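# Retrieve spanner from under battery guard into tray

## Task

A spanner has slipped beneath the transparent guard over the UPS batteries. Pull it out and leave it lying flat inside the tray. The bare battery terminals and the link between them are still energized even though the breaker is off. The task fails if the spanner bridges any two terminals or if any part of the robot contacts a terminal. The hook on the bench is insulated, so it may be used as a tool.

## Robot and tools

Robot: two seven-joint arms, left_arm and right_arm, each with a two-finger gripper. Bases sit at about (-0.058, +0.374, 0) m for left_arm and (+0.021, -0.305, 0) m for right_arm, both nearly unrotated. A camera stand is behind the arms. Loose objects may occasionally be nudged by outside pushes.

Frames: in the scene frame the origin is at table-top height, midway between the arms. +x points out over the table, +y toward left_arm, and +z up. Arm names do not match image left and right. Each arm reports its hand position, orientation (quat wxyz), velocities and Hand target in its own base frame. Fixed cameras and the table use the scene frame. Motion offsets are taken along the axes of that arm's current Hand target. In the gripper frame the fingers point along +z and close along y. end_effector_position is the point between the closed pads, about 2 cm behind the fingertips. Closing pushes the tips about 10 mm further along +z, mostly while the pads are more than 40 mm apart.

Row format, shared by all motion tools: one list of 14 numbers in [-1, 1]. The first seven are left_arm's dx, dy, dz, rx, ry, rz and opening. The next seven are the same for right_arm. Both arms are always included. Pose numbers are offsets, not poses. They are measured from the Hand target held when the action or move began, never from the previous row. A scale of 1.0 equals 0.6 m or 180 degrees. rx, ry, rz together form one rotation vector. Repeating an offset in a new call moves the arm further. Opening is absolute: +1 is fully open (0.084 m), -1 is closed. Sending six zeros re-requests the current Hand target. A 0 opening is a real command (half open). To keep a gripper unchanged, resend its current opening, shown under Tool commands.

execute_actions(actions, cameras): actions holds up to 15 rows per action. Each row is one 1/30 s step. A shorter table repeats its last row until 15 steps (0.5 s) are filled. Several actions run in sequence. Images come back only when actions is empty or cameras names them. cameras can be a list of names, ["all"], or []. Use null or leave it out for the default.

move(target, speed, blend, opening_speed, blocking, cameras): target is one row or up to 15 rows. Every row is an offset from the same starting Hand targets. Paths are straight lines that finish together, last 0.5 to 10 s, and do not avoid obstacles. speed is in m/s from 0.002 to 1, with a default of 0.25. Rotation is capped at twice that value in rad/s. Give one speed or one per target. blend is in metres and rounds corners; the default 0 stops at each target. opening_speed sets finger speed on the -1 to 1 scale per second, minimum 0.2. The first target's opening is sent at the start. Later openings are sent on arrival, once everything is at rest. With blocking=false the call returns after about 0.5 s while the motion continues. The result adds a move: line giving the ending (done, off_target, moving, held or fault) and the limits that acted. limits=paced means a command was clipped; limits=held means a check withheld steps. done means at rest within 3 mm and 2 degrees of the target. Faster moves lag and stray more and strike harder.

wait(seconds 0 to 10) lets the scene run. stop brakes a running move. zoom_image(camera, region) enlarges [x0, y0, x1, y1] pixels of the newest image from cam_high, cam_low, cam_left_wrist or cam_right_wrist; each side is at most 504. cam_high and cam_low are 504x504; the wrist cameras are 672x504. clear_fault(arm) clears a reported torque fault only. finished_scene(scene) ends the scene and cannot be undone. The spanner must already rest correctly without the robot holding it.

Results: positions are in m, velocities in m/s and rad/s. Hand target is the last commanded pose after clipping; the next offsets start from it. grip_measured is the measured opening on the command scale. The last Joint positions value is the opening in metres. Joint velocities may read "within noise", and then the velocity lines are dropped. Joint torques include gravity and carry offsets and noise; positive means toward a larger joint value. Motor temperatures are listed. A MOTOR HOT line appears at 65 °C, and at 80 °C an over-temperature fault brakes the arm for 30 to 60 s or more.

Motion limits: each control step clips the commanded pose to within 70 mm and 16 degrees of the measured pose. A gripper may settle short of its target; send the missing distance as a new offset. Large turns can swing the elbow. A clearance check holds back commands that bring the arms too close, but it does not always prevent contact. The elbow's range is -0.192 to 3.927 rad, straight at 2.742.

Gripping: to hold an object, command an opening clearly below grip_measured. Force is about 24 N per pad on objects up to about 6 cm wide.

Cautions: never touch a terminal or the link, and never let the spanner span two terminals. The insulated hook can drag the spanner out safely. Keep everything on the table. Do not drop parts or let them fall far, and do not release parts while they are moving. Avoid hard hits, hard pushes and any contact between the arms. A blocked arm keeps pressing; to relieve it, command its target back past the gripper. Contact torque limits in N m: waist 44.1, shoulder 44.3, upper arm roll, elbow and forearm roll 28.2, wrist pitch 15.2, wrist roll 15.8. Reaching any of these causes a TORQUE FAULT, which halts the arm until clear_fault is called. Holding loads, stretching the arm out, or pushing against unreachable poses heats the motors.

Each tool is called after "Request:" as name(argument=value, ...) on one line, values as JSON.

## Session

Request:
execute_actions(actions=[])

Scene clock: 0.00 s.
left_arm: end_effector_position=(+0.2666, -0.1181, +0.1184) grip_measured=+1.00 end_effector_quat_wxyz=(-0.397, -0.068, +0.846, -0.348) | right_arm: end_effector_position=(+0.4009, +0.2747, +0.2754) grip_measured=+1.00 end_effector_quat_wxyz=(-0.034, -0.149, +0.977, -0.148)
Joint positions: left_arm=[-1.813 -0.796 1.875 0.816 -0.081 1.342 2.868 0.084] | right_arm=[0.595 0.207 0.13 1.523 -0.238 1.54 -2.684 0.084]
Joint velocities: within noise
Joint torques (N m): no reading
Motor temperatures (°C): left_arm=[36 37 41 39 40 35 46] | right_arm=[44 39 41 34 37 40 41]
Hand target: left_arm +0.2666, -0.1181, +0.1184; -0.397, -0.068, +0.846, -0.348 | right_arm +0.4009, +0.2747, +0.2754; -0.034, -0.149, +0.977, -0.148
Tool commands: left_gripper/opening=+1.0 right_gripper/opening=+1.0

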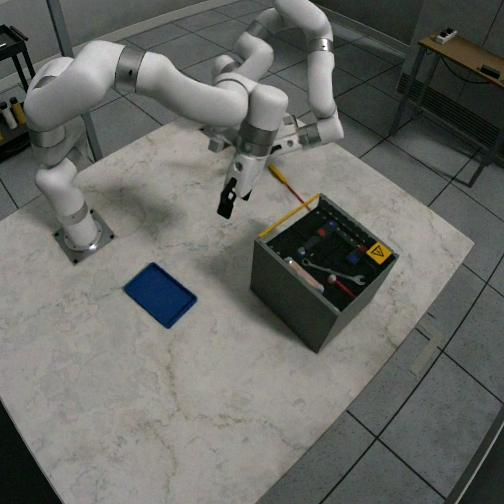

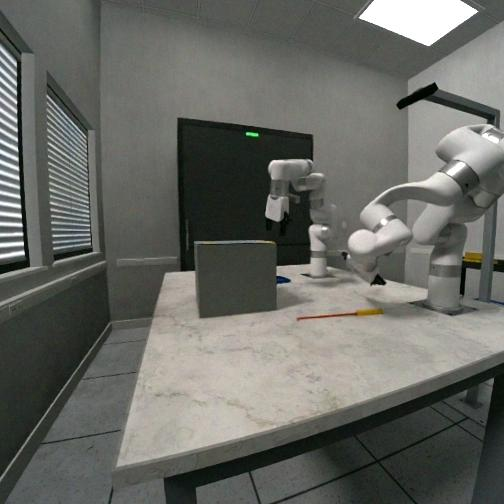

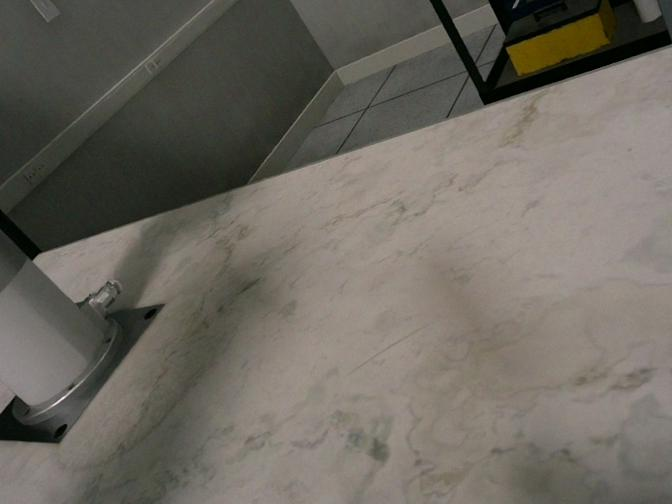

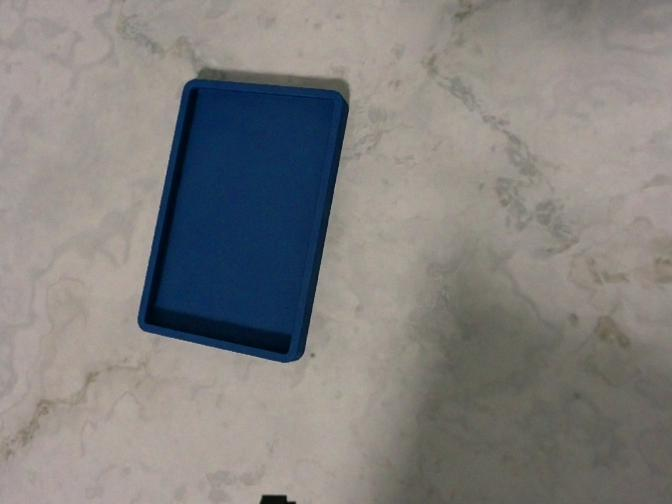

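Request:
zoom_image(camera="cam_high", region=[230, 180, 410, 360])

Request:
zoom_image(camera="cam_high", region=[200, 110, 360, 270])

Scaled by 2.800.

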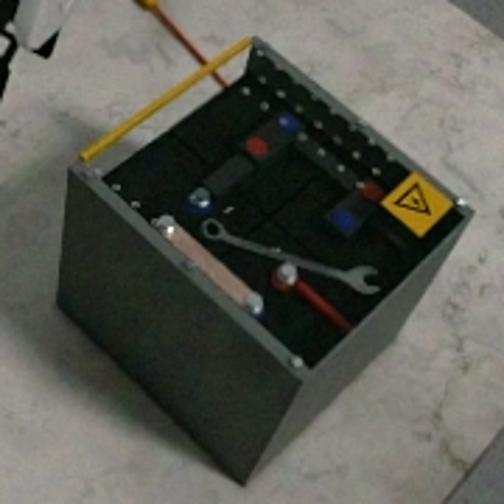

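Scaled by 3.150.

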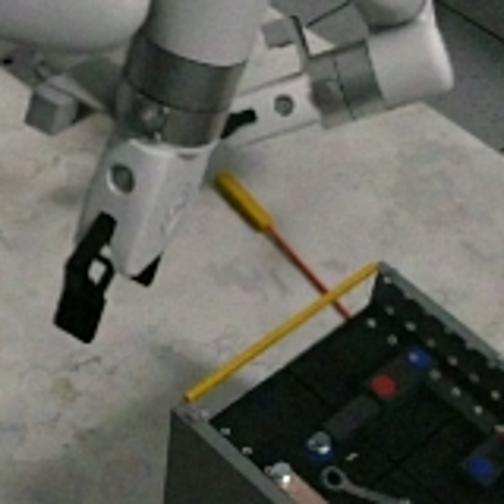

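Request:
move(target=[0,0,0,0,0,0,1,0.048,-0.019,-0.241,0.362,-0.071,-0.794,1], speed=0.6, cameras=["cam_right_wrist","cam_high"])

Scene clock: 78.30 s.
left_arm: end_effector_position=(+0.2666, -0.1181, +0.1184) grip_measured=+1.00 end_effector_quat_wxyz=(-0.397, -0.068, +0.846, -0.348) | right_arm: end_effector_position=(+0.3801, +0.2994, +0.4197) grip_measured=+1.00 end_effector_quat_wxyz=(+0.000, +0.924, +0.000, +0.383)
Joint positions: left_arm=[-1.813 -0.796 1.875 0.816 -0.081 1.342 2.868 0.084] | right_arm=[0.799 -0.377 0.081 1.022 -0.69 0.962 -5.122 0.084]
Joint torques (N m): left_arm=[-0.27 13.6 -10.34 9.47 -0.93 0.24 -0.01] | right_arm=[4.74 -17.93 -2.3 25.45 2.49 -4.35 -1.69]
Motor temperatures (°C): left_arm=[35 37 45 41 40 35 45] | right_arm=[44 42 41 42 37 40 42]
Hand target: left_arm +0.2666, -0.1181, +0.1184; -0.397, -0.068, +0.846, -0.348 | right_arm +0.3801, +0.2994, +0.4197; +0.000, +0.924, +0.000, +0.383
Off the commanded pose: left_arm 0.000 m, 0 deg | right_arm 0.000 m, 0 deg.
move: done
Images, in order (width x height): cam_high 504x504, cam_right_wrist 672x504.

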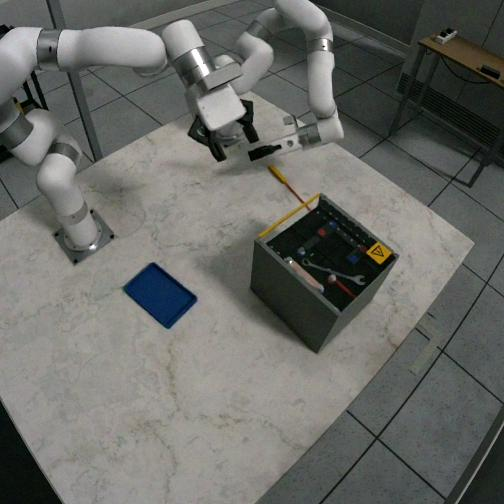

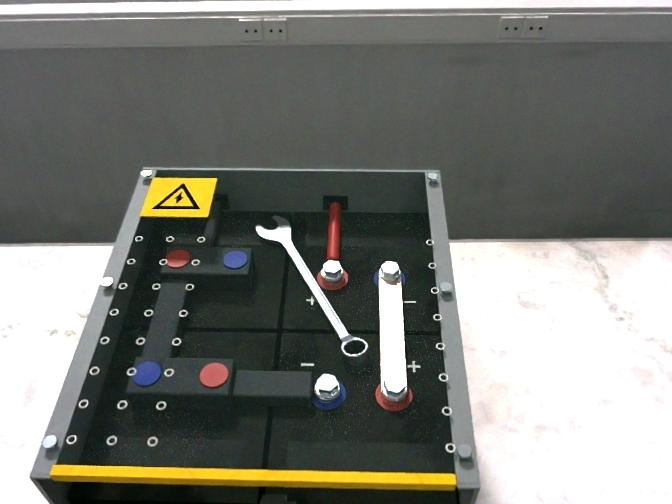

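Request:
zoom_image(camera="cam_right_wrist", region=[30, 300, 490, 504])

Request:
zoom_image(camera="cam_right_wrist", region=[230, 180, 480, 430])

Scaled by 1.096.

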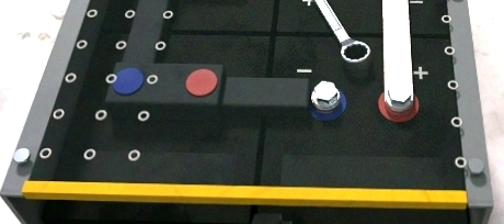

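Scaled by 2.016.

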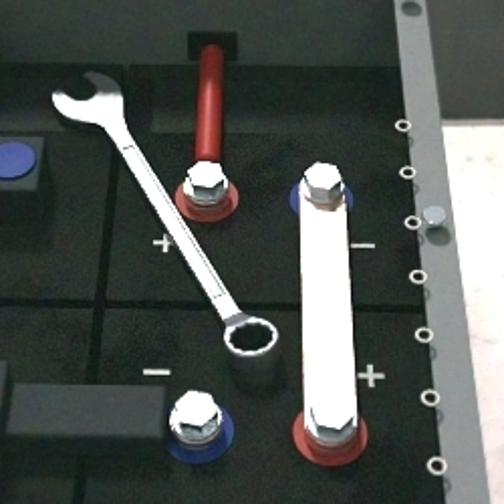

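Request:
move(target=[0,0,0,0,0,0,1,-0.318,-0.05,0.035,0,0.167,0,1], speed=0.4, cameras=["cam_right_wrist"])

Scene clock: 100.57 s.
left_arm: end_effector_position=(+0.2666, -0.1181, +0.1184) grip_measured=+1.00 end_effector_quat_wxyz=(-0.397, -0.068, +0.846, -0.348) | right_arm: end_effector_position=(+0.2602, +0.3296, +0.2698) grip_measured=+1.00 end_effector_quat_wxyz=(+0.000, +0.793, +0.000, +0.610)
Joint positions: left_arm=[-1.813 -0.796 1.875 0.816 -0.081 1.342 2.868 0.084] | right_arm=[0.756 -0.343 0.647 0.536 -1.354 1.114 -4.011 0.084]
Joint torques (N m): left_arm=[-0.39 13.71 -10.23 9.47 -1.04 0.39 0] | right_arm=[-4.39 -4.2 -0.41 21.54 -3.3 2.74 1.79]
Hand target: left_arm +0.2666, -0.1181, +0.1184; -0.397, -0.068, +0.846, -0.348 | right_arm +0.2602, +0.3296, +0.2698; +0.000, +0.793, +0.000, +0.610
Off the commanded pose: left_arm 0.000 m, 0 deg | right_arm 0.000 m, 0 deg.
move: done
Images, in order (width x height): cam_right_wrist 672x504.

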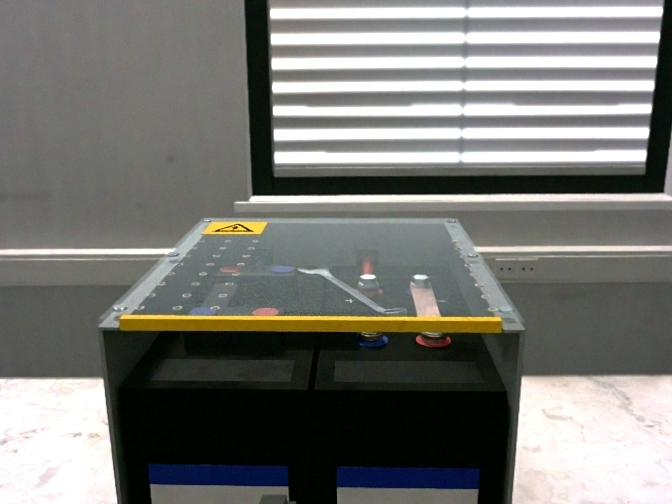

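Request:
move(target=[0,0,0,0,0,0,1,-0.161,0,0.043,0,0.083,0,1], speed=0.4, cameras=["cam_right_wrist"])

Request:
zoom_image(camera="cam_right_wrist", region=[90, 130, 540, 400])

Scene clock: 108.87 s.
left_arm: end_effector_position=(+0.2666, -0.1181, +0.1184) grip_measured=+1.00 end_effector_quat_wxyz=(-0.397, -0.068, +0.846, -0.348) | right_arm: end_effector_position=(+0.2604, +0.3296, +0.1698) grip_measured=+1.00 end_effector_quat_wxyz=(+0.000, +0.707, +0.000, +0.708)
Joint positions: left_arm=[-1.813 -0.796 1.875 0.816 -0.081 1.342 2.868 0.084] | right_arm=[0.771 0.328 0.779 0.567 -1.692 1.772 -3.488 0.084]
Joint torques (N m): left_arm=[-0.54 13.33 -10.17 9.21 -1.22 0.22 -0.06] | right_arm=[4.9 -11.85 0.14 13.99 -3.22 4.2 1.78]
Hand target: left_arm +0.2666, -0.1181, +0.1184; -0.397, -0.068, +0.846, -0.348 | right_arm +0.2604, +0.3296, +0.1698; +0.000, +0.707, +0.000, +0.708
Off the commanded pose: left_arm 0.000 m, 0 deg | right_arm 0.000 m, 0 deg.
move: done
Images, in order (width x height): cam_right_wrist 672x504.

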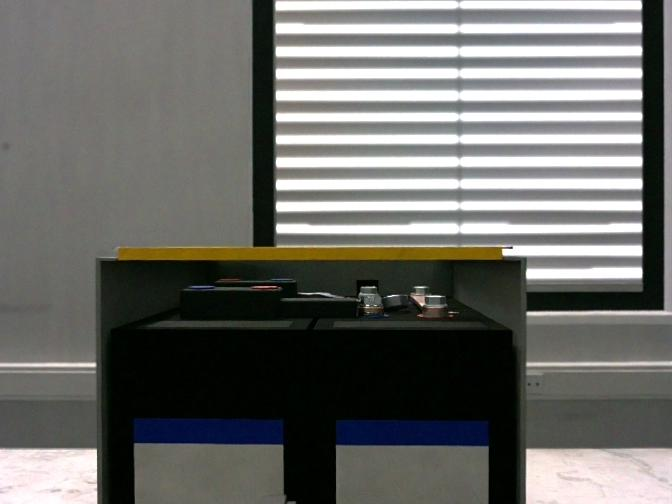

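Scaled by 1.120.

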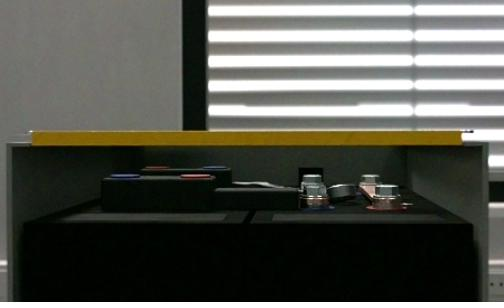

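Request:
zoom_image(camera="cam_right_wrist", region=[280, 240, 480, 340])

Scaled by 2.520.

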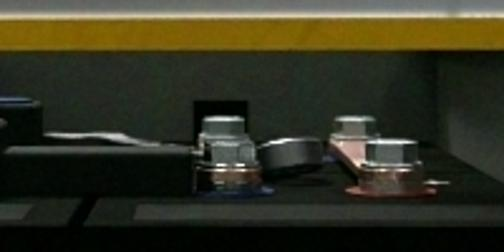

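Request:
move(target=[0.0515,-0.296,-0.432,-0.234,-0.267,0.046,1,0,0,0,0,0,0,1], speed=0.4, cameras=["cam_left_wrist","cam_high"])

Scene clock: 145.37 s.
left_arm: end_effector_position=(+0.4775, -0.0796, +0.3503) grip_measured=+1.00 end_effector_quat_wxyz=(+0.000, +0.001, +1.000, +0.001) | right_arm: end_effector_position=(+0.2604, +0.3296, +0.1698) grip_measured=+1.00 end_effector_quat_wxyz=(+0.000, +0.707, +0.000, +0.708) end_effector_velocity=(+0.000, -0.001, +0.000) end_effector_angular_velocity=(-0.001, +0.001, -0.005)
Joint positions: left_arm=[-1.923 -0.236 1.592 1.501 0.239 1.497 2.795 0.084] | right_arm=[0.771 0.328 0.779 0.567 -1.692 1.772 -3.488 0.084]
Joint velocities: left_arm=[within noise] | right_arm=[0 0 -0.001 0 0.005 0.001 0 0]
Joint torques (N m): left_arm=[-5.2 0.56 -1.84 23.17 2.73 0.22 -0.95] | right_arm=[4.73 -11.7 0.49 13.97 -3.16 2.39 1.38]
Hand target: left_arm +0.4775, -0.0796, +0.3503; +0.000, +0.001, +1.000, +0.001 | right_arm +0.2604, +0.3296, +0.1698; +0.000, +0.707, +0.000, +0.708
Off the commanded pose: left_arm 0.000 m, 0 deg | right_arm 0.000 m, 0 deg.
move: done
Images, in order (width x height): cam_high 504x504, cam_left_wrist 672x504.

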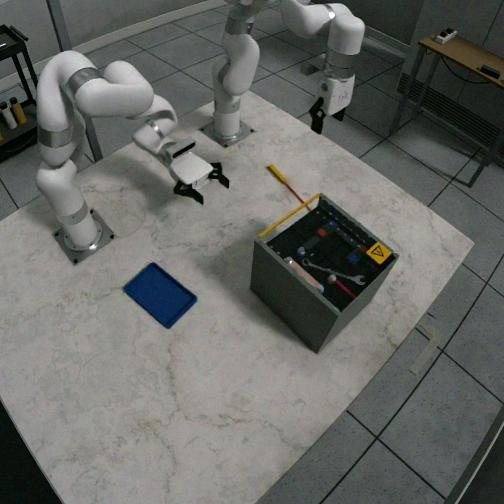

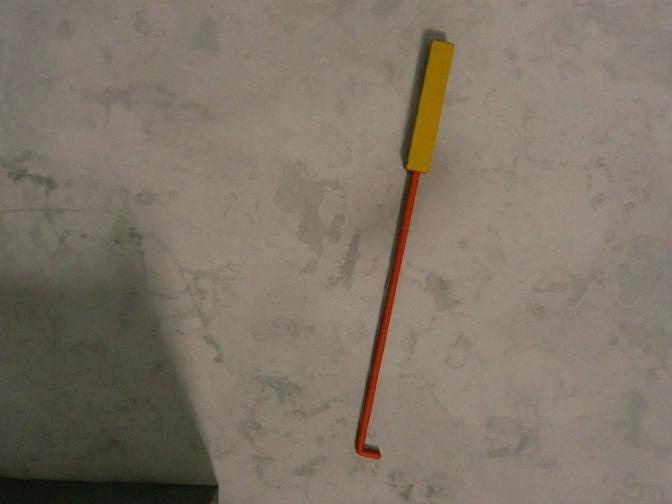

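Request:
move(target=[0.217,0.133,0.2,0,0,0,1,0,0,0,0,0,0,1], speed=0.4, cameras=["cam_left_wrist"])

Scene clock: 167.80 s.
left_arm: end_effector_position=(+0.3475, +0.0006, +0.2303) grip_measured=+1.00 end_effector_quat_wxyz=(+0.000, +0.001, +1.000, +0.001) | right_arm: end_effector_position=(+0.2604, +0.3296, +0.1698) grip_measured=+1.00 end_effector_quat_wxyz=(+0.000, +0.707, +0.000, +0.708)
Joint positions: left_arm=[-1.133 -0.767 0.915 0.754 0.603 1.334 2.601 0.084] | right_arm=[0.771 0.328 0.779 0.567 -1.692 1.772 -3.488 0.084]
Joint torques (N m): left_arm=[4.4 -4.02 -10.39 14.89 2.65 -3.11 -0.95] | right_arm=[4.62 -11.7 0.91 13.87 -3.18 2.31 1.08]
Motor temperatures (°C): left_arm=[35 37 43 49 41 35 45] | right_arm=[44 40 40 38 37 41 42]
Hand target: left_arm +0.3475, +0.0006, +0.2303; +0.000, +0.001, +1.000, +0.001 | right_arm +0.2604, +0.3296, +0.1698; +0.000, +0.707, +0.000, +0.708
Off the commanded pose: left_arm 0.000 m, 0 deg | right_arm 0.000 m, 0 deg.
move: done
Images, in order (width x height): cam_left_wrist 672x504.

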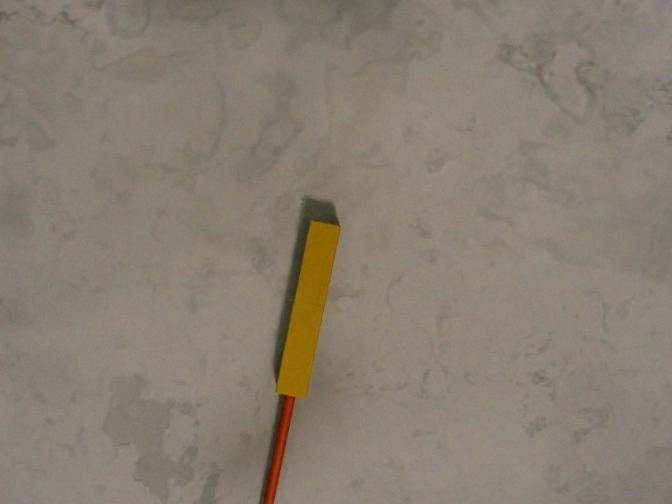

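Request:
move(target=[0.05,-0.025,0.183,0,0,0.059,1,0,0,0,0,0,0,1], speed=0.4, cameras=["cam_left_wrist"])

Scene clock: 210.93 s.
left_arm: end_effector_position=(+0.3175, -0.0142, +0.1204) grip_measured=+1.00 end_effector_quat_wxyz=(+0.000, +0.093, +0.996, +0.001) | right_arm: end_effector_position=(+0.2604, +0.3296, +0.1698) grip_measured=+1.00 end_effector_quat_wxyz=(+0.000, +0.707, +0.000, +0.708)
Joint positions: left_arm=[-1.157 -0.764 1.102 0.478 0.794 1.051 2.663 0.084] | right_arm=[0.771 0.328 0.779 0.567 -1.692 1.772 -3.488 0.084]
Joint torques (N m): left_arm=[-5.28 8.18 -5.37 18.13 2.05 -3.17 -0.56] | right_arm=[4.58 -11.98 1.01 13.79 -3.14 2.35 0.81]
Hand target: left_arm +0.3175, -0.0142, +0.1204; +0.000, +0.093, +0.996, +0.001 | right_arm +0.2604, +0.3296, +0.1698; +0.000, +0.707, +0.000, +0.708
Off the commanded pose: left_arm 0.000 m, 0 deg | right_arm 0.000 m, 0 deg.
move: done
Images, in order (width x height): cam_left_wrist 672x504.

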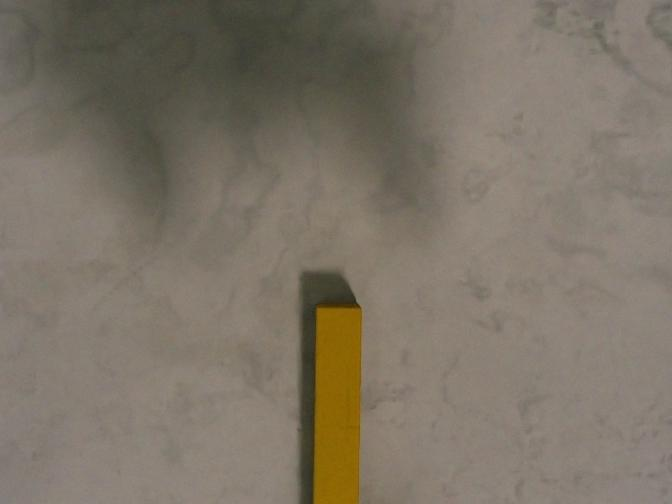

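Request:
move(target=[[0,0.003,0.133,0,0,0,0,0,0,0,0,0,0,1],[0,0.003,0.153,0,0,0,0,0,0,0,0,0,0,1],[0,0.003,0.153,0,0,0,-1,0,0,0,0,0,0,1]], speed=[0.3,0.05,0.05], opening_speed=2, cameras=["cam_left_wrist","cam_high"])

Scene clock: 271.10 s.
left_arm: end_effector_position=(+0.3449, -0.0028, +0.0435) grip_measured=-0.01 end_effector_quat_wxyz=(+0.025, +0.080, +0.996, +0.004) | right_arm: end_effector_position=(+0.2604, +0.3296, +0.1698) grip_measured=+1.00 end_effector_quat_wxyz=(+0.000, +0.707, +0.000, +0.708)
Joint positions: left_arm=[-1.425 -0.544 1.539 0.475 0.959 0.681 2.605 0.044] | right_arm=[0.771 0.328 0.779 0.567 -1.692 1.772 -3.488 0.084]
Joint torques (N m): left_arm=[0.83 7.19 -4.4 15.14 1 -0.14 -0.19] | right_arm=[4.92 -12.26 1.25 13.8 -3 2.33 0.51]
Hand target: left_arm +0.3449, -0.0028, +0.0435; +0.025, +0.080, +0.996, +0.004 (not the last commanded pose) | right_arm +0.2604, +0.3296, +0.1698; +0.000, +0.707, +0.000, +0.708
Tool commands: left_gripper/opening=+0.0 right_gripper/opening=+1.0
Off the commanded pose: left_arm 0.032 m, 3 deg | right_arm 0.000 m, 0 deg.
TORQUE FAULT: the external load on joint 4 (elbow) of the left arm reached its load limit, and that arm stopped. The contact can be on any part of that arm beyond that joint, not only on its tool. A torque fault puts only its own arm into a fault stop. That arm's remaining commands of this call were not run. The hold on joint 4 (elbow) of that arm was moved back by the arm itself, up to 3 degrees, as the stop began. That arm is still stopped at the end of this call. While its stop runs, that arm, its gripper or tool too, takes no new command.
CLEAR FAULT: the left arm stays stopped (state 4) until you call clear_fault(arm="left_arm").
End effector pose when the fault began: left_arm: position (+0.3188, -0.0126, +0.0308), quat_wxyz (+0.002, +0.093, +0.996, +0.000)
Joint positions when the fault began: left_arm=[-1.424 -0.544 1.539 0.423 0.959 0.683 2.605 0.044]
move: fault (left_arm); path passed 2 of 3 targets; target 3's new opening was not sent
Images, in order (width x height): cam_high 504x504, cam_left_wrist 672x504.

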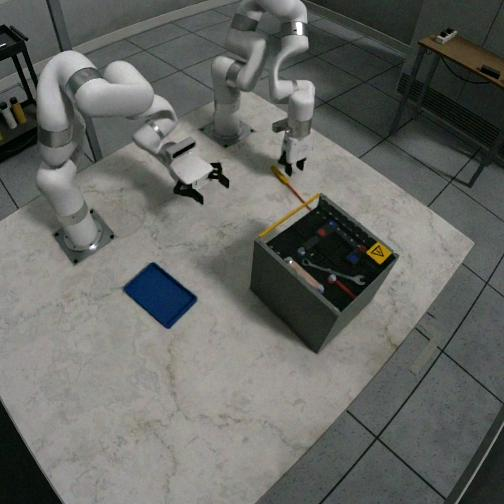

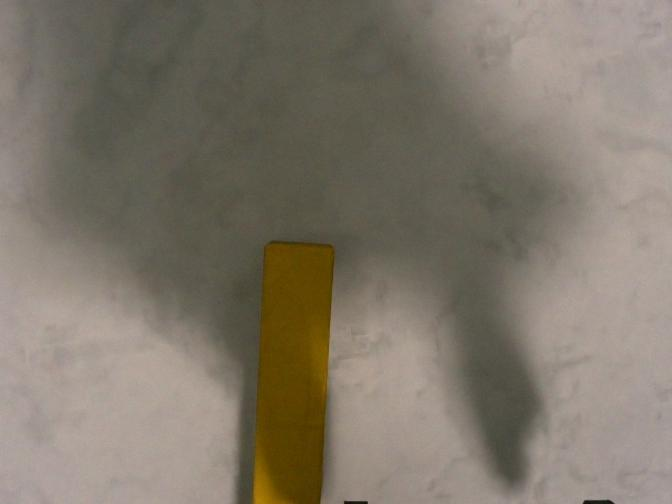

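Request:
clear_fault(arm="left_arm")

Request:
move(target=[[0,0,-0.05,0,0,0,0,0,0,0,0,0,0,1],[0,-0.0625,-0.05,0.0038,0.0157,0.0133,0,0,0,0,0,0,0,1]], speed=0.15, cameras=["cam_left_wrist"])

Scene clock: 296.07 s.
left_arm: end_effector_position=(+0.3449, -0.0028, +0.0435) grip_measured=-0.01 end_effector_quat_wxyz=(+0.025, +0.080, +0.996, +0.004) | right_arm: end_effector_position=(+0.2604, +0.3296, +0.1698) grip_measured=+1.00 end_effector_quat_wxyz=(+0.000, +0.707, +0.000, +0.708)
Joint positions: left_arm=[-1.425 -0.544 1.539 0.475 0.959 0.681 2.605 0.044] | right_arm=[0.771 0.328 0.779 0.567 -1.692 1.772 -3.488 0.084]
Joint torques (N m): left_arm=[0.95 7.18 -4.51 15.03 1.17 -0.24 -0.26] | right_arm=[4.97 -13.48 2.08 13.76 -2.45 2.32 0.01]
Hand target: left_arm +0.3449, -0.0028, +0.0435; +0.025, +0.080, +0.996, +0.004 (not the last commanded pose) | right_arm +0.2604, +0.3296, +0.1698; +0.000, +0.707, +0.000, +0.708
Tool commands: left_gripper/opening=+0.0 right_gripper/opening=+1.0
Off the commanded pose: left_arm 0.032 m, 3 deg | right_arm 0.000 m, 0 deg.
TORQUE FAULT, CONTINUED: the left arm's stop, for the torque fault of joint 4 (elbow) that an earlier result reported, is over. The call counts as one of the actions that you can send in this scene. The hold on joint 4 (elbow) of that arm was moved back by the arm itself, up to 3 degrees, as the stop began. That arm's target is now where it stood when the stop ended, not its last command. That arm's gripper keeps its grip as last carried out, and that arm accepts commands again: back off and push less far.
CLEAR FAULT: your call cleared the left arm's torque fault. If a joint's load stays at its limit, that arm stops again at once.

Scene clock: 297.43 s.
left_arm: end_effector_position=(+0.3374, -0.0400, +0.0730) grip_measured=-0.01 end_effector_quat_wxyz=(-0.001, +0.101, +0.995, +0.000) | right_arm: end_effector_position=(+0.2604, +0.3296, +0.1698) grip_measured=+1.00 end_effector_quat_wxyz=(+0.000, +0.707, +0.000, +0.708)
Joint positions: left_arm=[-1.418 -0.584 1.362 0.502 0.822 0.829 2.619 0.044] | right_arm=[0.771 0.328 0.779 0.567 -1.692 1.772 -3.488 0.084]
Joint torques (N m): left_arm=[-5.16 9.02 -4.74 17.11 -2.21 0.11 -0.59] | right_arm=[4.81 -13.43 2.19 13.68 -2.38 2.44 0.1]
Hand target: left_arm +0.3374, -0.0400, +0.0730; -0.001, +0.101, +0.995, +0.000 | right_arm +0.2604, +0.3296, +0.1698; +0.000, +0.707, +0.000, +0.708
Off the commanded pose: left_arm 0.000 m, 0 deg | right_arm 0.000 m, 0 deg.
move: done
Images, in order (width x height): cam_left_wrist 672x504.

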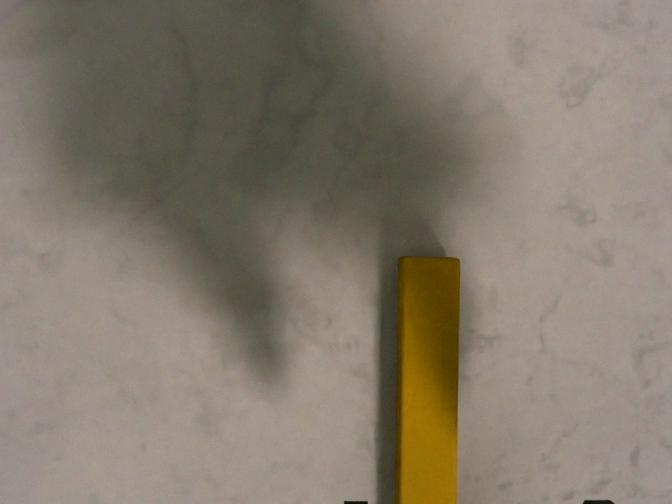

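Request:
move(target=[[0.01,-0.006,0.05,0,0,0,0,0,0,0,0,0,0,1],[0.01,-0.006,0.081,0,0,0,0,0,0,0,0,0,0,1],[0.01,-0.006,0.081,0,0,0,-1,0,0,0,0,0,0,1]], speed=[0.2,0.08,0.05], opening_speed=1.5, cameras=["cam_left_wrist"])

Scene clock: 307.90 s.
left_arm: end_effector_position=(+0.3308, -0.0422, +0.0244) grip_measured=-0.64 end_effector_quat_wxyz=(+0.000, +0.101, +0.995, +0.000) | right_arm: end_effector_position=(+0.2604, +0.3296, +0.1698) grip_measured=+1.00 end_effector_quat_wxyz=(+0.000, +0.707, +0.000, +0.708)
Joint positions: left_arm=[-1.644 -0.487 1.655 0.469 0.908 0.635 2.565 0.016] | right_arm=[0.771 0.328 0.779 0.567 -1.692 1.772 -3.488 0.084]
Joint torques (N m): left_arm=[-4.03 9.79 -4.71 13.72 2.23 -2.74 -0.6] | right_arm=[4.88 -13.69 2.17 13.64 -2.42 2.34 -0.01]
Hand target: left_arm +0.3308, -0.0422, +0.0244; -0.001, +0.101, +0.995, +0.000 | right_arm +0.2604, +0.3296, +0.1698; +0.000, +0.707, +0.000, +0.708
Off the commanded pose: left_arm 0.000 m, 0 deg | right_arm 0.000 m, 0 deg.
move: done
Images, in order (width x height): cam_left_wrist 672x504.

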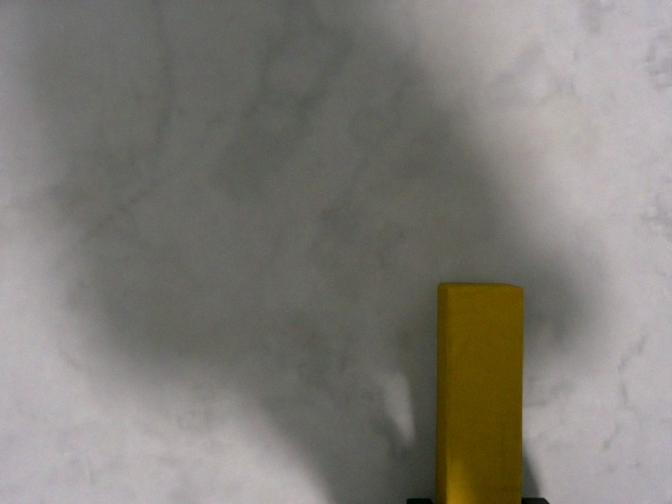

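Request:
move(target=[[0,0,-0.3,0,0,0,-1,0.0645,0.3727,0.1127,0.206,-0.0744,-0.025,1],[-0.0107,-0.517,-0.359,0.498,-0.0505,-0.0505,-1,0.0645,0.3727,0.1127,0.206,-0.0744,-0.025,1]], speed=0.35, cameras=["cam_right_wrist","cam_high"])

Scene clock: 408.47 s.
left_arm: end_effector_position=(+0.3309, -0.0424, +0.1960) grip_measured=-0.64 end_effector_quat_wxyz=(-0.001, +0.101, +0.995, +0.000) | right_arm: end_effector_position=(+0.3044, +0.1676, +0.1914) grip_measured=+1.00 end_effector_quat_wxyz=(-0.090, +0.716, +0.132, +0.679)
Joint positions: left_arm=[-1.223 -0.786 0.937 0.645 0.644 1.253 2.656 0.016] | right_arm=[0.483 -0.701 0.447 -0.09 -2.51 0.893 -3.269 0.084]
Joint torques (N m): left_arm=[4.33 -3.93 -10.33 20.57 -1.95 -0.11 0.67] | right_arm=[4.98 3.82 0.94 18.56 2.67 4.18 -1.69]
Motor temperatures (°C): left_arm=[35 36 44 43 40 36 45] | right_arm=[44 40 40 39 37 41 41]
Hand target: left_arm +0.3309, -0.0424, +0.1960; -0.001, +0.101, +0.995, +0.000 (not the last commanded pose) | right_arm +0.3044, +0.1676, +0.1914; -0.090, +0.716, +0.132, +0.679 (not the last commanded pose)
Off the commanded pose: left_arm 0.313 m, 91 deg | right_arm 0.068 m, 22 deg.
led back after a hold (right arm): the arm was led back toward your command in small steps, so it may still be short of it.
move: held (right_arm; a check stopped the path), off_target (left_arm; braked when a check withheld steps of right_arm); path passed 0 of 2 targets; limits=paced,held
pose unreachable (right arm): on one or more control steps of this call, first in action 0 (counted from 0), this arm could not follow its commanded pose, so it was not sent that pose on those steps. It may still have moved: this result reports where it is.
cause: moving toward the commanded pose would bring two parts of the arm too close to each other (joints 3 (upper arm roll) to 5 (forearm roll) lie between them).
Images, in order (width x height): cam_high 504x504, cam_right_wrist 672x504.

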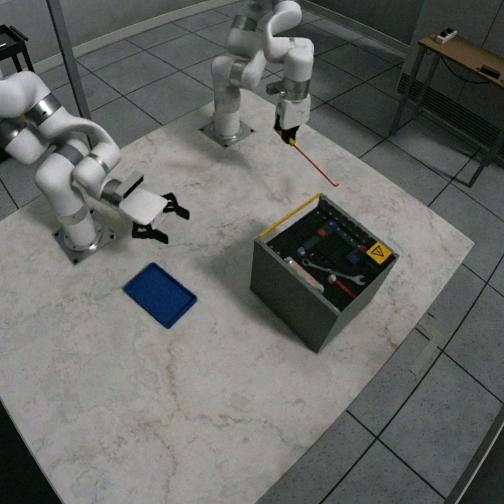

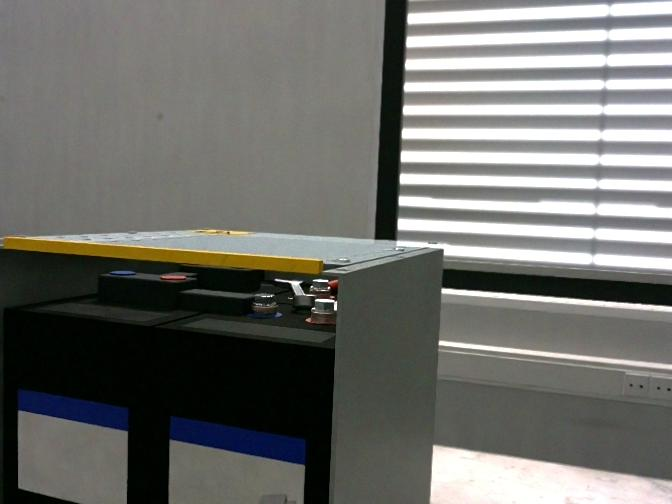

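Request:
move(target=[-0.01,-0.5166,-0.0733,0.498,-0.0505,-0.0505,-1,0.0117,0.0117,-0.0745,0,0,0,1], speed=0.35, cameras=["cam_right_wrist","cam_high"])

Scene clock: 424.10 s.
left_arm: end_effector_position=(+0.3140, -0.1341, +0.2091) grip_measured=-0.64 end_effector_quat_wxyz=(-0.001, +0.075, +0.969, -0.234) | right_arm: end_effector_position=(+0.2958, +0.1633, +0.1934) grip_measured=+1.00 end_effector_quat_wxyz=(-0.090, +0.716, +0.132, +0.679)
Joint positions: left_arm=[-1.31 -0.985 1.051 0.554 0.439 1.023 2.638 0.016] | right_arm=[0.521 -0.804 0.442 -0.125 -2.47 0.825 -3.299 0.084]
Joint torques (N m): left_arm=[-5.19 -1.25 -7.3 12 -2.5 -3.52 -0.53] | right_arm=[-4.54 5.09 -3.08 19.31 -2.69 4.2 1.89]
Hand target: left_arm +0.3139, -0.1341, +0.2091; -0.001, +0.075, +0.969, -0.234 (not the last commanded pose) | right_arm +0.2958, +0.1633, +0.1935; -0.090, +0.716, +0.132, +0.679 (not the last commanded pose)
Off the commanded pose: left_arm 0.219 m, 63 deg | right_arm 0.036 m, 0 deg.
move: held (right_arm; a check stopped the path), off_target (left_arm; braked when a check withheld steps of right_arm); limits=held
pose unreachable (right arm): on one or more control steps of this call, first in action 0 (counted from 0), this arm could not follow its commanded pose, so it was not sent that pose on those steps. It may still have moved: this result reports where it is.
cause: moving toward the commanded pose would bring two parts of the arm too close to each other (joints 2 (shoulder) to 6 (wrist pitch) lie between them).
Images, in order (width x height): cam_high 504x504, cam_right_wrist 672x504.

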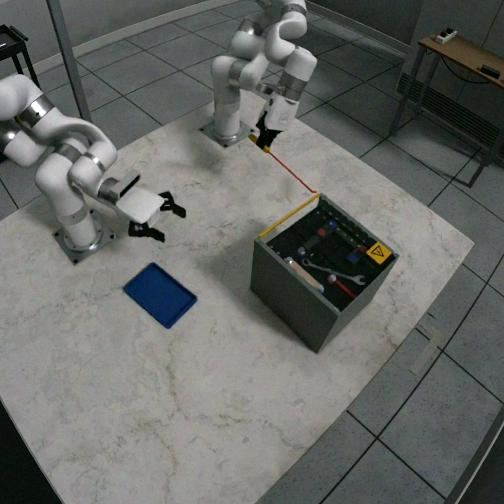

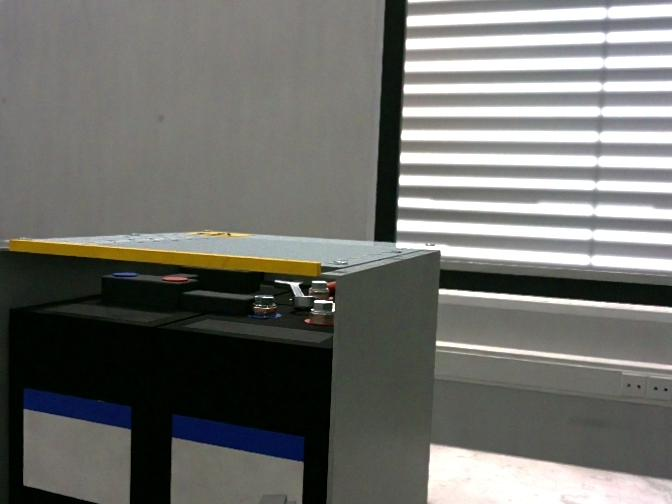

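Request:
move(target=[0.0112,-0.3447,0.1175,0.3486,-0.0356,-0.0356,-1,0,0,0,0,0,0,1], speed=0.35, cameras=["cam_right_wrist","cam_high"])

Scene clock: 436.33 s.
left_arm: end_effector_position=(+0.2749, -0.3470, +0.2399) grip_measured=-0.64 end_effector_quat_wxyz=(+0.000, -0.001, +0.707, -0.707) | right_arm: end_effector_position=(+0.2958, +0.1633, +0.1935) grip_measured=+1.00 end_effector_quat_wxyz=(-0.090, +0.716, +0.132, +0.679)
Joint positions: left_arm=[-1.95 -1.607 1.74 0.287 0.304 -0.098 3.008 0.016] | right_arm=[0.521 -0.803 0.442 -0.125 -2.47 0.825 -3.299 0.084]
Joint torques (N m): left_arm=[-5.47 3.86 -9.95 -0.48 4.89 -1.96 0.77] | right_arm=[-4.58 5.27 -3.13 19.24 -2.69 4.18 1.78]
Hand target: left_arm +0.2749, -0.3470, +0.2399; +0.000, -0.001, +0.707, -0.707 | right_arm +0.2958, +0.1633, +0.1935; -0.090, +0.716, +0.132, +0.679
Off the commanded pose: left_arm 0.000 m, 0 deg | right_arm 0.000 m, 0 deg.
move: done
Images, in order (width x height): cam_high 504x504, cam_right_wrist 672x504.

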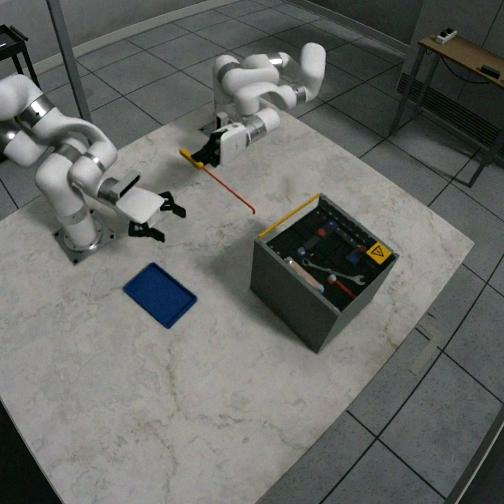

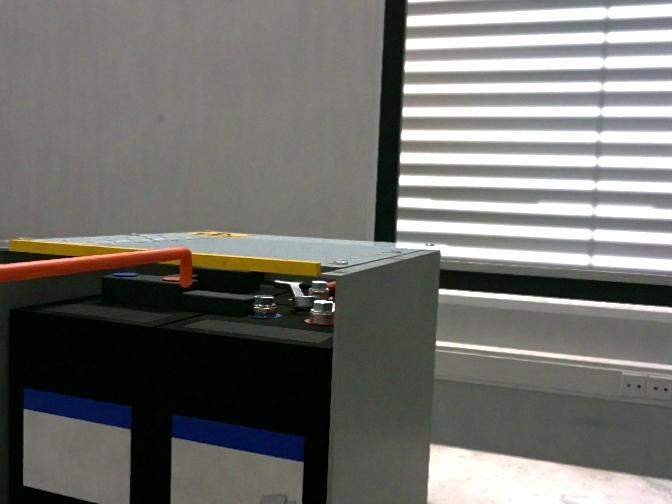

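Request:
zoom_image(camera="cam_right_wrist", region=[100, 220, 350, 350])

Scaled by 2.016.

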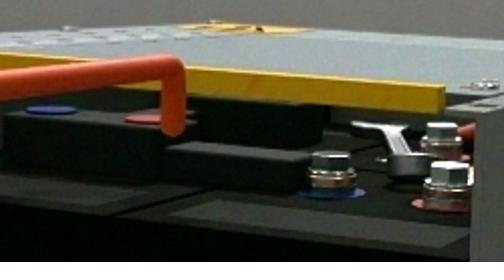

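Request:
move(target=[[0,0,0,0,0,0,-1,0.249,0.0126,-0.015,0,0,0,1],[0,0,0,0,0,0,-1,0.3967,-0.1522,0.1805,-0.0877,-0.2314,0.0573,1]], speed=0.35, blend=[0.05,0], cameras=["cam_right_wrist"])

Request:
zoom_image(camera="cam_right_wrist", region=[230, 180, 480, 504])

Scene clock: 473.70 s.
left_arm: end_effector_position=(+0.2749, -0.3470, +0.2399) grip_measured=-0.64 end_effector_quat_wxyz=(+0.000, -0.001, +0.707, -0.707) | right_arm: end_effector_position=(+0.3801, +0.2993, +0.4195) grip_measured=+1.00 end_effector_quat_wxyz=(+0.000, +0.924, +0.000, +0.382)
Joint positions: left_arm=[-1.95 -1.607 1.74 0.287 0.304 -0.098 3.008 0.016] | right_arm=[-1.234 -0.925 1.078 1.64 -2.318 -1.22 -3.062 0.084]
Joint torques (N m): left_arm=[-5.23 3.61 -9.98 -0.65 3.26 0.85 -0.12] | right_arm=[-4.37 22.27 -8.14 11.41 -2.64 -1.52 1.83]
Hand target: left_arm +0.2749, -0.3470, +0.2399; +0.000, -0.001, +0.707, -0.707 | right_arm +0.3802, +0.2993, +0.4196; +0.000, +0.924, +0.000, +0.382
Off the commanded pose: left_arm 0.000 m, 0 deg | right_arm 0.000 m, 0 deg.
move: done
Images, in order (width x height): cam_right_wrist 672x504.

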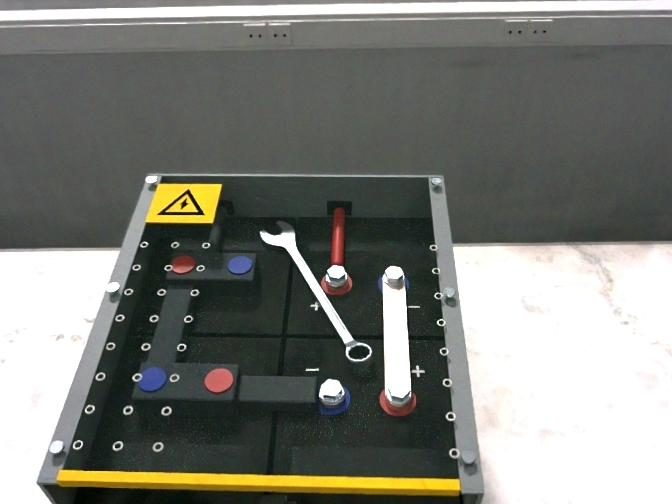

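Scaled by 1.556.

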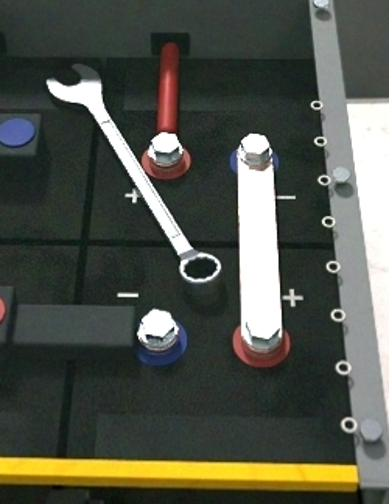

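Request:
move(target=[0,0,0,0,0,0,-1,0,0,0,0,-0.061,0,1], speed=0.35, cameras=["cam_right_wrist"])

Request:
zoom_image(camera="cam_right_wrist", region=[230, 200, 480, 504])

Scene clock: 485.10 s.
left_arm: end_effector_position=(+0.2749, -0.3470, +0.2399) grip_measured=-0.64 end_effector_quat_wxyz=(+0.000, -0.001, +0.707, -0.707) | right_arm: end_effector_position=(+0.3801, +0.2993, +0.4196) grip_measured=+1.00 end_effector_quat_wxyz=(+0.000, +0.956, +0.000, +0.292)
Joint positions: left_arm=[-1.95 -1.607 1.74 0.287 0.304 -0.098 3.008 0.016] | right_arm=[-1.465 -0.847 1.223 1.885 -2.305 -1.446 -3.028 0.084]
Joint torques (N m): left_arm=[-5.28 3.93 -9.99 -0.62 1.43 0.92 -0.36] | right_arm=[-4.46 24.69 -7.03 10.3 2.52 -2.15 1.78]
Hand target: left_arm +0.2749, -0.3470, +0.2399; +0.000, -0.001, +0.707, -0.707 | right_arm +0.3802, +0.2993, +0.4196; +0.000, +0.956, +0.000, +0.292
Off the commanded pose: left_arm 0.000 m, 0 deg | right_arm 0.000 m, 0 deg.
move: done
Images, in order (width x height): cam_right_wrist 672x504.

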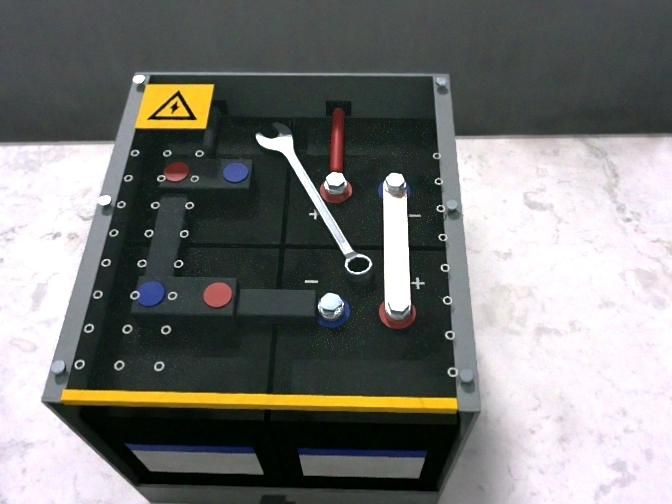

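Scaled by 1.658.

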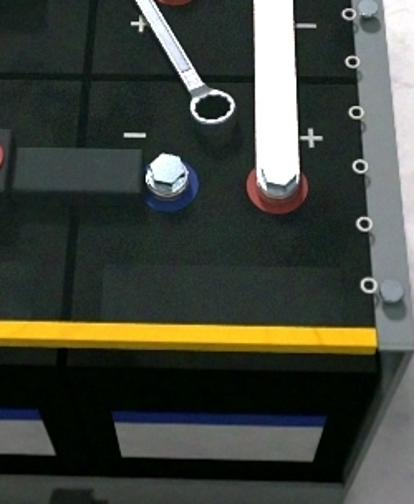

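Request:
move(target=[-0.075,0.0292,-0.0167,0,0,0,-1,0,0,0,0,0,0,1], speed=0.2, cameras=["cam_right_wrist"])

Request:
zoom_image(camera="cam_right_wrist", region=[230, 200, 480, 504])

Scene clock: 524.53 s.
left_arm: end_effector_position=(+0.3198, -0.3370, +0.2223) grip_measured=-0.64 end_effector_quat_wxyz=(+0.000, -0.001, +0.707, -0.707) | right_arm: end_effector_position=(+0.3802, +0.2993, +0.4196) grip_measured=+1.00 end_effector_quat_wxyz=(+0.000, +0.956, +0.000, +0.292)
Joint positions: left_arm=[-1.937 -1.662 1.766 0.422 0.31 0.047 3.045 0.016] | right_arm=[-1.465 -0.847 1.223 1.885 -2.305 -1.446 -3.028 0.084]
Joint torques (N m): left_arm=[-5.26 4.89 -11.27 -1.59 4.36 1.46 0.89] | right_arm=[-4.45 24.81 -7.18 10.29 2.62 -1.73 1.71]
Hand target: left_arm +0.3199, -0.3370, +0.2223; +0.000, -0.001, +0.707, -0.707 | right_arm +0.3802, +0.2993, +0.4196; +0.000, +0.956, +0.000, +0.292
Off the commanded pose: left_arm 0.000 m, 0 deg | right_arm 0.000 m, 0 deg.
move: done
Images, in order (width x height): cam_right_wrist 672x504.

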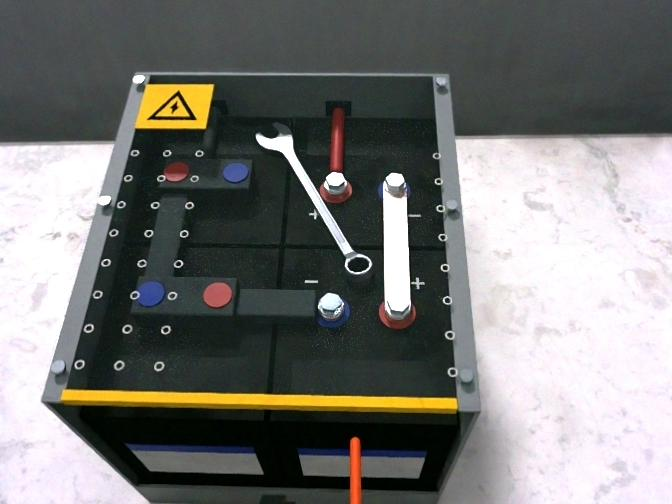

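Scaled by 1.658.

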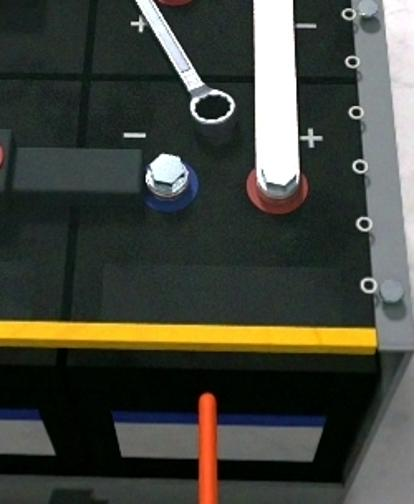

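Request:
move(target=[[0,0,0.0083,0,0,0,-1,0,0,0,0,0,0,1],[-0.164,0,0.0083,0,0,0,-1,0,0,0,0,0,0,1]], speed=0.08, cameras=["cam_right_wrist"])

Request:
zoom_image(camera="cam_right_wrist", region=[280, 200, 460, 420])

Scene clock: 541.03 s.
left_arm: end_effector_position=(+0.4182, -0.3419, +0.2222) grip_measured=-0.64 end_effector_quat_wxyz=(+0.000, -0.001, +0.707, -0.707) | right_arm: end_effector_position=(+0.3802, +0.2993, +0.4196) grip_measured=+1.00 end_effector_quat_wxyz=(+0.000, +0.956, +0.000, +0.292)
Joint positions: left_arm=[-2.09 -1.71 1.685 0.759 0.277 0.234 3.039 0.016] | right_arm=[-1.465 -0.847 1.223 1.885 -2.305 -1.446 -3.028 0.084]
Joint torques (N m): left_arm=[-4.84 9.42 -18.75 -1.04 -0.95 1.59 0.82] | right_arm=[-4.43 24.06 -7.12 10.32 2.26 -2.21 1.79]
Hand target: left_arm +0.4183, -0.3419, +0.2222; +0.000, -0.001, +0.707, -0.707 | right_arm +0.3802, +0.2993, +0.4196; +0.000, +0.956, +0.000, +0.292
Off the commanded pose: left_arm 0.000 m, 0 deg | right_arm 0.000 m, 0 deg.
move: done
Images, in order (width x height): cam_right_wrist 672x504.

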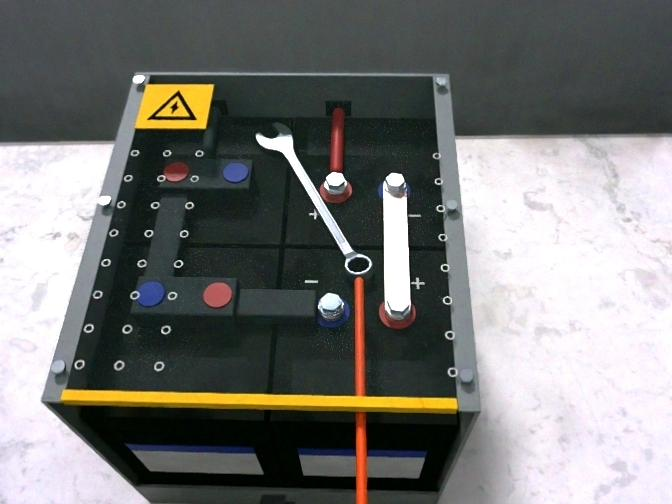

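Scaled by 2.291.

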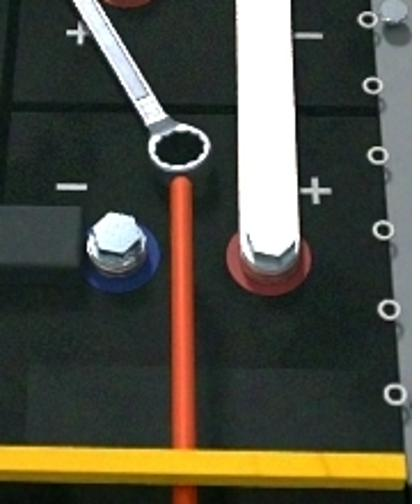

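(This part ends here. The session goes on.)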